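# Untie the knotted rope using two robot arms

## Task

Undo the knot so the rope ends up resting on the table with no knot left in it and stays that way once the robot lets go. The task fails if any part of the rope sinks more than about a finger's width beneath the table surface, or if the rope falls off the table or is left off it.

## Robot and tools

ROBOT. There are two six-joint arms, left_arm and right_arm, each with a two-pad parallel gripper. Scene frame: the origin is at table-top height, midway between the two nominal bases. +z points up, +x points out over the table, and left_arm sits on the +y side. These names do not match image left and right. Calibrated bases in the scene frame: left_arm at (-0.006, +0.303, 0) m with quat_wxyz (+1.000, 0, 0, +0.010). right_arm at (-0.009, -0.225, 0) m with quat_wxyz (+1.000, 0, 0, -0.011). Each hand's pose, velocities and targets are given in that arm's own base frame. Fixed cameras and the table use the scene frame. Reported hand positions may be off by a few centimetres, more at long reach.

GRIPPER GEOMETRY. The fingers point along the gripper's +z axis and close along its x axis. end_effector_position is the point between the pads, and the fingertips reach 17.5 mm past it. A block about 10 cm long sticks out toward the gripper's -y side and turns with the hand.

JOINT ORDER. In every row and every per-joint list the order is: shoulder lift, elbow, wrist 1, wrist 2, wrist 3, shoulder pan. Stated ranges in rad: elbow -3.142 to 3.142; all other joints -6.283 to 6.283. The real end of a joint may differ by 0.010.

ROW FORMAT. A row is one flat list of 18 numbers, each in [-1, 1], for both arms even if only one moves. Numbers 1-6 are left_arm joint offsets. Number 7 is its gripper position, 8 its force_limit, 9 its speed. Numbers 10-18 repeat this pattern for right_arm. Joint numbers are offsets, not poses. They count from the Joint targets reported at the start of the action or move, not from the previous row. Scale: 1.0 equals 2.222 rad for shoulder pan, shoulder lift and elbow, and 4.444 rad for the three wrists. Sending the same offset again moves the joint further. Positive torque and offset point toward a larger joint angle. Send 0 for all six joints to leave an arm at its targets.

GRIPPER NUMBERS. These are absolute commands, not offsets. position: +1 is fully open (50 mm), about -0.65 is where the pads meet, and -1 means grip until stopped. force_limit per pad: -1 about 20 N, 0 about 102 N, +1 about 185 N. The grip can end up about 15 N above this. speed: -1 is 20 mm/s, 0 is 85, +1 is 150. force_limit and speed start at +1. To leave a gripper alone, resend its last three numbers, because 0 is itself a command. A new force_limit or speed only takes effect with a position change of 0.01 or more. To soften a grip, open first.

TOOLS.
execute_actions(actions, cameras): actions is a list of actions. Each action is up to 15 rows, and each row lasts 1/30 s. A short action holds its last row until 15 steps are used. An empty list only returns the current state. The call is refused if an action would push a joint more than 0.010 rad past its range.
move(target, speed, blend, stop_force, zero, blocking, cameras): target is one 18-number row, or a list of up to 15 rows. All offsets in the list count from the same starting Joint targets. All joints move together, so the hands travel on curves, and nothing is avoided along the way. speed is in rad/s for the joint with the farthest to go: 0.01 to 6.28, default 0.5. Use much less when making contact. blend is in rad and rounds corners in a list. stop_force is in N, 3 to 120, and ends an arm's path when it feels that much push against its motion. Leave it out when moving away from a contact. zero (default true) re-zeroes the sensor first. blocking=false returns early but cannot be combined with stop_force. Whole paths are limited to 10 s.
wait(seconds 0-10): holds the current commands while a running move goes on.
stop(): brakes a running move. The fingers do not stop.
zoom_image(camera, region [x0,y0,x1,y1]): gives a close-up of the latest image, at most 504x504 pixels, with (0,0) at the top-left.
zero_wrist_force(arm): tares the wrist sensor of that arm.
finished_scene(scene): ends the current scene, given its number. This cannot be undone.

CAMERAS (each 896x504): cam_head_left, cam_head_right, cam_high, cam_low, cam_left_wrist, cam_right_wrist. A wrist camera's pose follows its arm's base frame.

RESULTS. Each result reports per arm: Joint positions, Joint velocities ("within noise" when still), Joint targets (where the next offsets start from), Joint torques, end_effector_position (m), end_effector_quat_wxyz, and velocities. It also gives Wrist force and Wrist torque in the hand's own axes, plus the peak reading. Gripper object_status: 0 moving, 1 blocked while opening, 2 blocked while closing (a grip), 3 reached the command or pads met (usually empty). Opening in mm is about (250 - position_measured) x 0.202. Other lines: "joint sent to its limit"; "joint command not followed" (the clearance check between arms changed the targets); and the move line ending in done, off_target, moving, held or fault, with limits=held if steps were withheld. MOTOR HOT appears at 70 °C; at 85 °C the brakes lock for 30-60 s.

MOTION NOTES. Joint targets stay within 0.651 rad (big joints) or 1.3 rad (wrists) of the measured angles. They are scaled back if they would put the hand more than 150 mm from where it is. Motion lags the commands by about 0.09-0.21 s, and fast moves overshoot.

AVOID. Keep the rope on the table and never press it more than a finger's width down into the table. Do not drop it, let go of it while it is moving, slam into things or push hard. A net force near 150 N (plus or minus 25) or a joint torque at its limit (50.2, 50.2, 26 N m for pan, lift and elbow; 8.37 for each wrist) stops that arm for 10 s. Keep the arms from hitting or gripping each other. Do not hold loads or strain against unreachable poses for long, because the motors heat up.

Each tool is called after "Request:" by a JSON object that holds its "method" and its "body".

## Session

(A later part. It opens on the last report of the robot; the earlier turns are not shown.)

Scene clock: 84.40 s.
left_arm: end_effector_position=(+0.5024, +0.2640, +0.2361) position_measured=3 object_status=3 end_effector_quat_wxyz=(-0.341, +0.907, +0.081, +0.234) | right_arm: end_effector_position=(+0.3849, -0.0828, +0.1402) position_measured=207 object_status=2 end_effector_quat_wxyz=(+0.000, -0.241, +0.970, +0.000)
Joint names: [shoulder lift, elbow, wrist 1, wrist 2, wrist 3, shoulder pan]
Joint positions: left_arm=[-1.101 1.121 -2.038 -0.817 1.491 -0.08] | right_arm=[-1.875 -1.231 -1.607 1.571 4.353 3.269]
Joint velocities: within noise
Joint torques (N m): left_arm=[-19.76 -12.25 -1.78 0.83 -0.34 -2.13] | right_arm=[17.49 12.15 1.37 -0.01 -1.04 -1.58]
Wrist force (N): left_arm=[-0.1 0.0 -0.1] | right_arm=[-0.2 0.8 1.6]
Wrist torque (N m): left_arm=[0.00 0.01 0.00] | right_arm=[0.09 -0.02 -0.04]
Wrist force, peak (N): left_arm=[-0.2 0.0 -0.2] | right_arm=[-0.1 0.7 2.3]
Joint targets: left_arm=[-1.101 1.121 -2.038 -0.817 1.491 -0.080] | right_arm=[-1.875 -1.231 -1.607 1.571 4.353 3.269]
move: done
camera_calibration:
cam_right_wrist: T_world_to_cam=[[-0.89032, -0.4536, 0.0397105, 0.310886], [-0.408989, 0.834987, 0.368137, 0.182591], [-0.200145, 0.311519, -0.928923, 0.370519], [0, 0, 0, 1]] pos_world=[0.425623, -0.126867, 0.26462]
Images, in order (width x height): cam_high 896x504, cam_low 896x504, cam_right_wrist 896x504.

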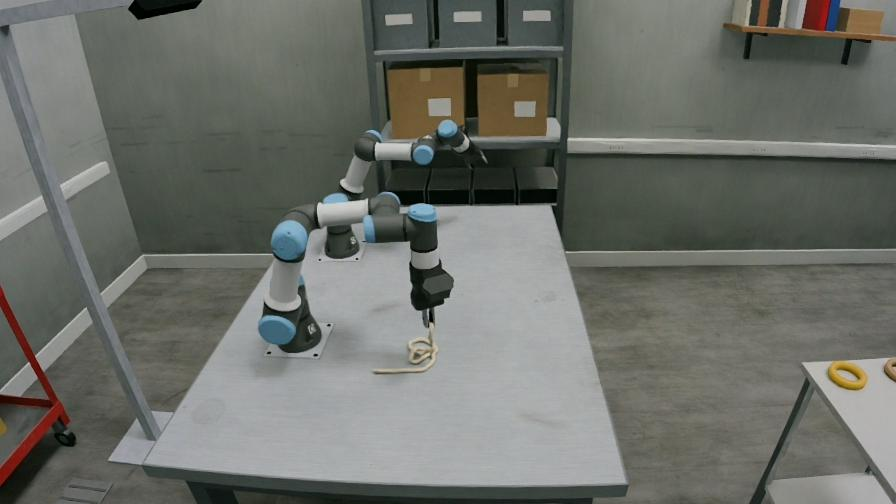

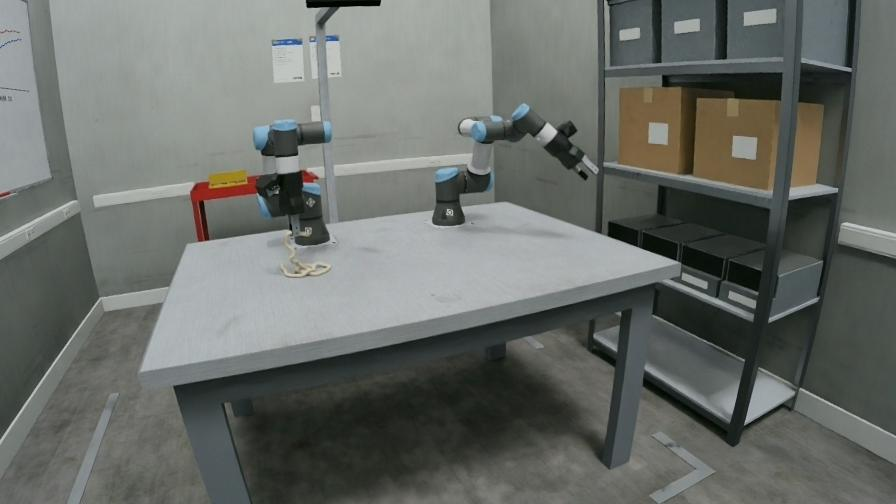

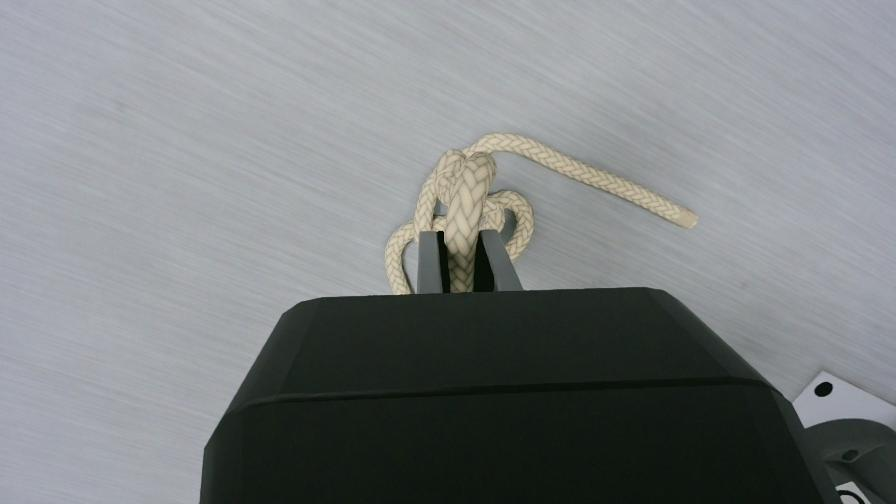

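Request:
{"method": "move", "body": {"target": [0,0,0,0,0,0,1,1,1,-0.0232,-0.0591,0.0412,0,0.063,0.126,-1,-0.7,-0.5], "speed": 0.15, "cameras": ["cam_high","cam_right_wrist"]}}

Request:
{"method": "zoom_image", "body": {"camera": "cam_high", "region": [350, 280, 500, 400]}}

Request:
{"method": "move", "body": {"target": [0,0,0,0,0,0,1,1,1,-0.0288,-0.095,0.062,0,0,0,-1,-0.7,-0.5], "speed": 0.12, "stop_force": 4, "cameras": ["cam_high","cam_right_wrist"]}}

Request:
{"method": "move", "body": {"target": [0,0,0,0,0,0,1,1,1,0,0,0,0,0,0,0.1,-0.7,-0.9], "cameras": []}}

Request:
{"method": "move", "body": {"target": [0,0,0,0,0,0,1,1,1,0.0522,0.20,-0.119,0,0,-0.05,0.1,-0.7,-0.9], "speed": 0.4, "cameras": ["cam_high","cam_right_wrist"]}}

Request:
{"method": "zoom_image", "body": {"camera": "cam_high", "region": [350, 280, 500, 400]}}

Scene clock: 87.27 s.
left_arm: end_effector_position=(+0.5024, +0.2640, +0.2361) position_measured=3 object_status=3 end_effector_quat_wxyz=(-0.341, +0.907, +0.081, +0.234) | right_arm: end_effector_position=(+0.4018, +0.0305, +0.0973) position_measured=207 object_status=2 end_effector_quat_wxyz=(+0.000, -0.241, +0.970, +0.000)
Joint names: [shoulder lift, elbow, wrist 1, wrist 2, wrist 3, shoulder pan]
Joint positions: left_arm=[-1.101 1.121 -2.038 -0.817 1.491 -0.08] | right_arm=[-1.926 -1.362 -1.424 1.571 4.632 3.549]
Joint velocities: within noise
Joint torques (N m): left_arm=[-19.41 -12.45 -1.79 0.83 -0.34 -2.26] | right_arm=[14.11 9.25 2.95 -0.06 0.93 2.5]
Wrist force (N): left_arm=[-0.1 0.0 -0.1] | right_arm=[-0.5 1.1 1.7]
Wrist torque (N m): left_arm=[0.00 0.02 0.00] | right_arm=[0.15 0.05 -0.04]
Wrist force, peak (N): left_arm=[-0.2 -0.2 -0.1] | right_arm=[-0.8 1.5 2.0]
Joint targets: left_arm=[-1.101 1.121 -2.038 -0.817 1.491 -0.080] | right_arm=[-1.926 -1.362 -1.424 1.571 4.633 3.549]
move: done
camera_calibration:
cam_right_wrist: T_world_to_cam=[[-0.890322, -0.453614, 0.0395141, 0.378978], [-0.409079, 0.834974, 0.368065, 0.110669], [-0.199953, 0.311532, -0.92896, 0.298753], [0, 0, 0, 1]] pos_world=[0.442421, -0.0135668, 0.221821]
Images, in order (width x height): cam_high 896x504, cam_right_wrist 896x504.

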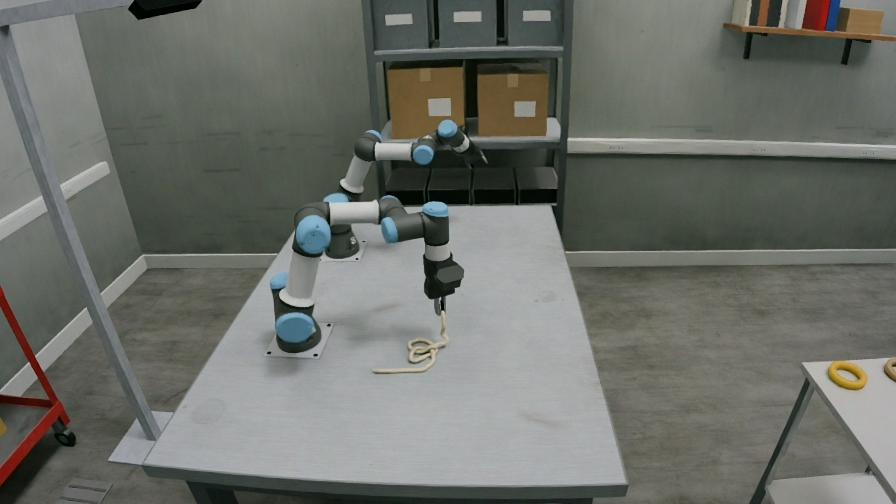

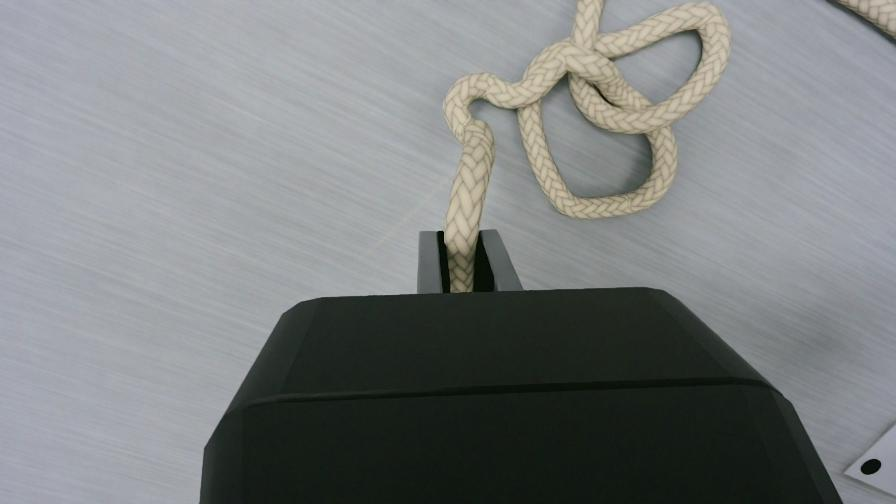

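Scaled by 3.360 from the camera's 896x504 image, which has a finer 1280x720 frame.

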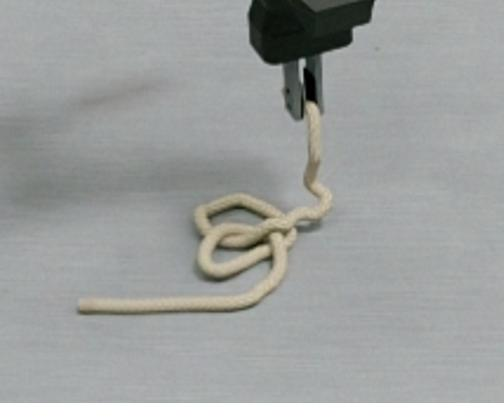

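Scene clock: 90.50 s.
left_arm: end_effector_position=(+0.5024, +0.2640, +0.2361) position_measured=3 object_status=3 end_effector_quat_wxyz=(-0.341, +0.907, +0.081, +0.234) | right_arm: end_effector_position=(+0.4000, +0.0299, +0.0353) position_measured=207 object_status=2 end_effector_quat_wxyz=(+0.000, -0.241, +0.970, +0.000)
Joint names: [shoulder lift, elbow, wrist 1, wrist 2, wrist 3, shoulder pan]
Joint positions: left_arm=[-1.101 1.121 -2.038 -0.817 1.491 -0.08] | right_arm=[-1.99 -1.573 -1.148 1.571 4.633 3.549]
Joint velocities: within noise
Joint torques (N m): left_arm=[-19.34 -12.51 -1.78 0.87 -0.33 -2.16] | right_arm=[14.04 8.89 2.93 -0.06 1.04 2.31]
Wrist force (N): left_arm=[-0.2 0.1 -0.1] | right_arm=[-0.4 1.2 1.6]
Wrist torque (N m): left_arm=[0.01 0.03 0.00] | right_arm=[0.15 0.02 -0.04]
Wrist force, peak (N): left_arm=[-0.2 -0.2 -0.1] | right_arm=[-0.2 1.2 1.8]
Joint targets: left_arm=[-1.101 1.121 -2.038 -0.817 1.491 -0.080] | right_arm=[-1.990 -1.573 -1.148 1.571 4.633 3.549]
move: done
camera_calibration:
cam_right_wrist: T_world_to_cam=[[-0.89033, -0.453635, 0.0390758, 0.379668], [-0.409251, 0.834919, 0.367999, 0.133462], [-0.199562, 0.311649, -0.929005, 0.240874], [0, 0, 0, 1]] pos_world=[0.440719, -0.0142674, 0.159823]
Images, in order (width x height): cam_high 896x504, cam_right_wrist 896x504.

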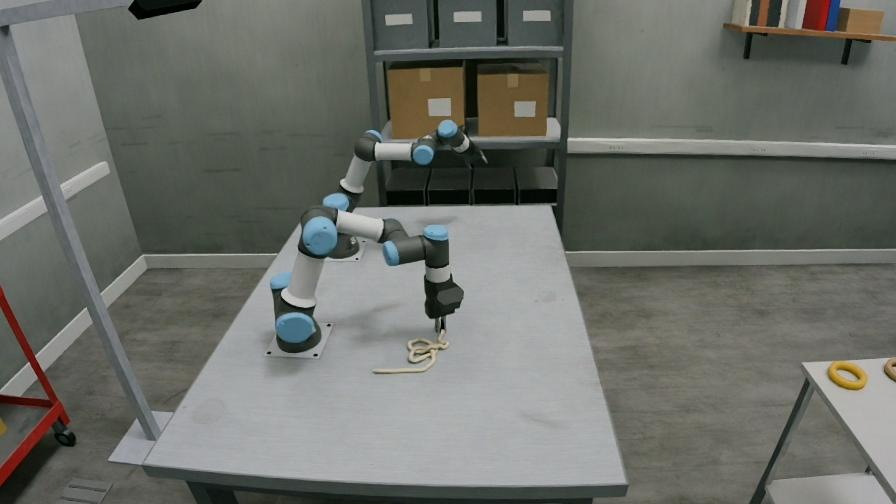

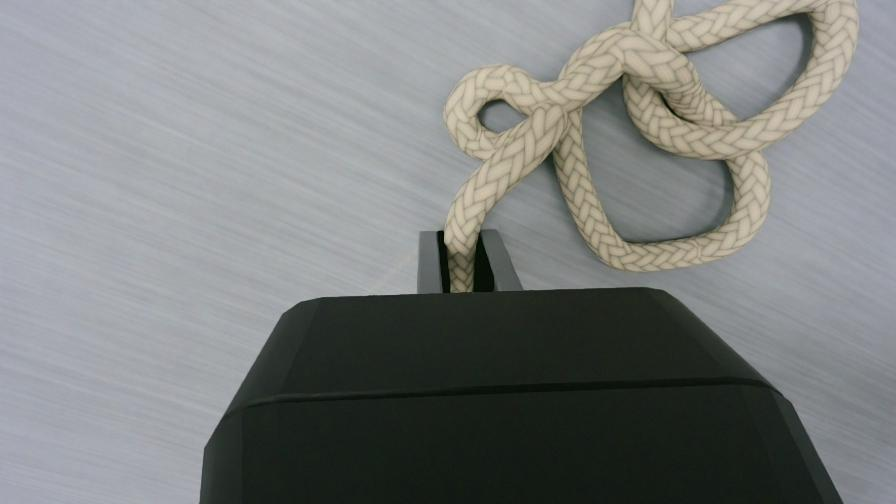

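Scene clock: 91.27 s.
left_arm: end_effector_position=(+0.5024, +0.2640, +0.2361) position_measured=3 object_status=3 end_effector_quat_wxyz=(-0.341, +0.907, +0.081, +0.234) | right_arm: end_effector_position=(+0.4000, +0.0299, +0.0353) position_measured=138 object_status=3 end_effector_quat_wxyz=(+0.000, -0.241, +0.970, +0.000)
Joint names: [shoulder lift, elbow, wrist 1, wrist 2, wrist 3, shoulder pan]
Joint positions: left_arm=[-1.101 1.121 -2.038 -0.817 1.491 -0.08] | right_arm=[-1.99 -1.573 -1.148 1.571 4.633 3.549]
Joint velocities: within noise
Joint torques (N m): left_arm=[-19.66 -12.65 -1.8 0.85 -0.31 -2.16] | right_arm=[14.31 9.2 2.86 -0.04 1.01 2.27]
Wrist force (N): left_arm=[-0.2 0.0 -0.2] | right_arm=[-0.3 1.2 1.6]
Wrist torque (N m): left_arm=[-0.01 0.02 0.00] | right_arm=[0.14 0.01 -0.04]
Wrist force, peak (N): left_arm=[-0.1 -0.2 -0.1] | right_arm=[-0.3 1.2 1.7]
Joint targets: left_arm=[-1.101 1.121 -2.038 -0.817 1.491 -0.080] | right_arm=[-1.990 -1.573 -1.148 1.571 4.633 3.549]
move: done
No camera images: "cameras" was empty.

Scene clock: 93.20 s.
left_arm: end_effector_position=(+0.5024, +0.2640, +0.2361) position_measured=3 object_status=3 end_effector_quat_wxyz=(-0.341, +0.907, +0.081, +0.234) | right_arm: end_effector_position=(+0.3991, -0.0152, +0.1648) position_measured=138 object_status=3 end_effector_quat_wxyz=(+0.016, -0.187, +0.982, +0.002)
Joint names: [shoulder lift, elbow, wrist 1, wrist 2, wrist 3, shoulder pan]
Joint positions: left_arm=[-1.101 1.121 -2.038 -0.817 1.491 -0.08] | right_arm=[-1.874 -1.129 -1.677 1.571 4.633 3.438]
Joint velocities: within noise
Joint torques (N m): left_arm=[-19.4 -12.76 -1.76 0.83 -0.32 -2.03] | right_arm=[17.38 12.15 1.26 -0.06 0.99 -2.13]
Wrist force (N): left_arm=[-0.1 0.0 -0.1] | right_arm=[-0.4 0.9 1.5]
Wrist torque (N m): left_arm=[-0.01 0.02 0.00] | right_arm=[0.11 0.02 -0.04]
Wrist force, peak (N): left_arm=[-0.2 -0.1 -0.2] | right_arm=[-0.2 1.3 2.5]
Joint targets: left_arm=[-1.101 1.121 -2.038 -0.817 1.491 -0.080] | right_arm=[-1.874 -1.129 -1.677 1.571 4.633 3.438]
move: done
camera_calibration:
cam_right_wrist: T_world_to_cam=[[-0.935832, -0.352362, 0.00767423, 0.378252], [-0.325228, 0.871747, 0.366447, 0.0902365], [-0.135812, 0.340437, -0.930407, 0.350261], [0, 0, 0, 1]] pos_world=[0.430897, -0.0646233, 0.289915]
Images, in order (width x height): cam_high 896x504, cam_right_wrist 896x504.

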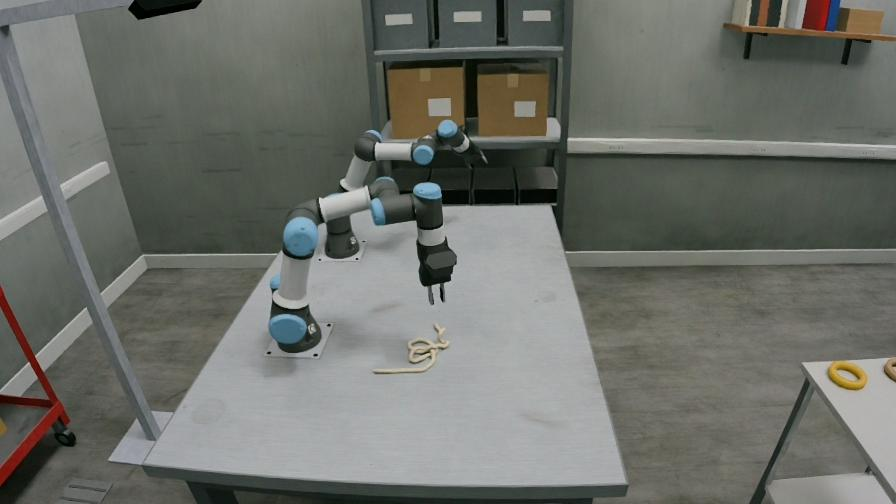

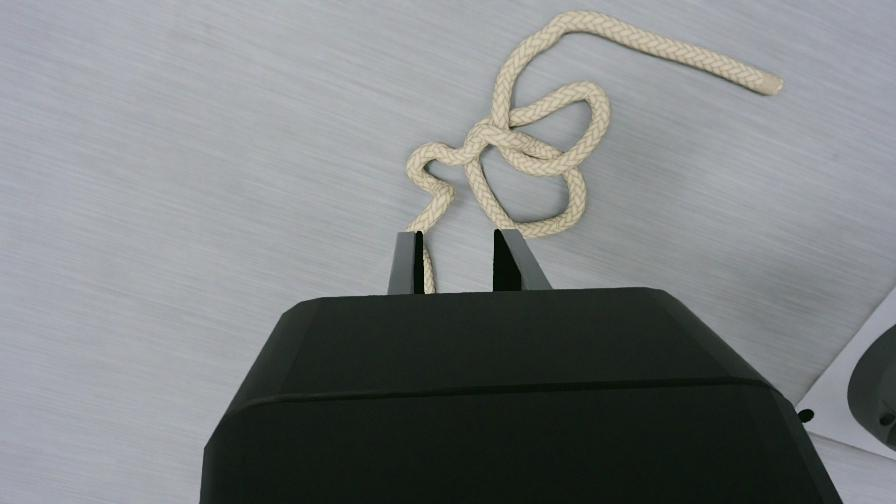

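Scaled by 3.360 from the camera's 896x504 image, which has a finer 1280x720 frame.

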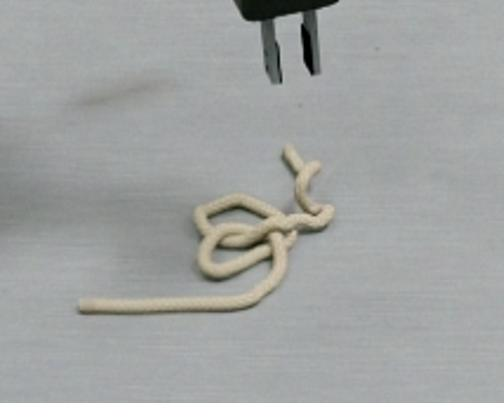

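Request:
{"method": "zoom_image", "body": {"camera": "cam_right_wrist", "region": [390, 70, 630, 250]}}

Scaled by 2.100 from the camera's 896x504 image, which has a finer 1280x720 frame.

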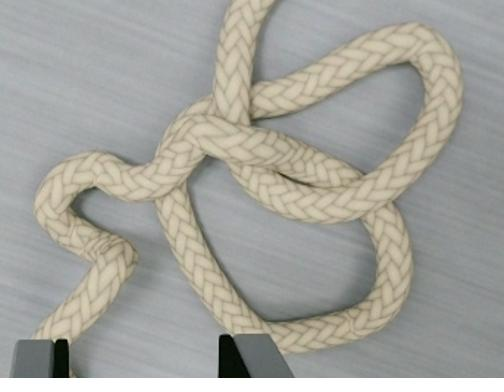

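Request:
{"method": "finished_scene", "body": {"scene": 2}}

The scene is finished: the task was done.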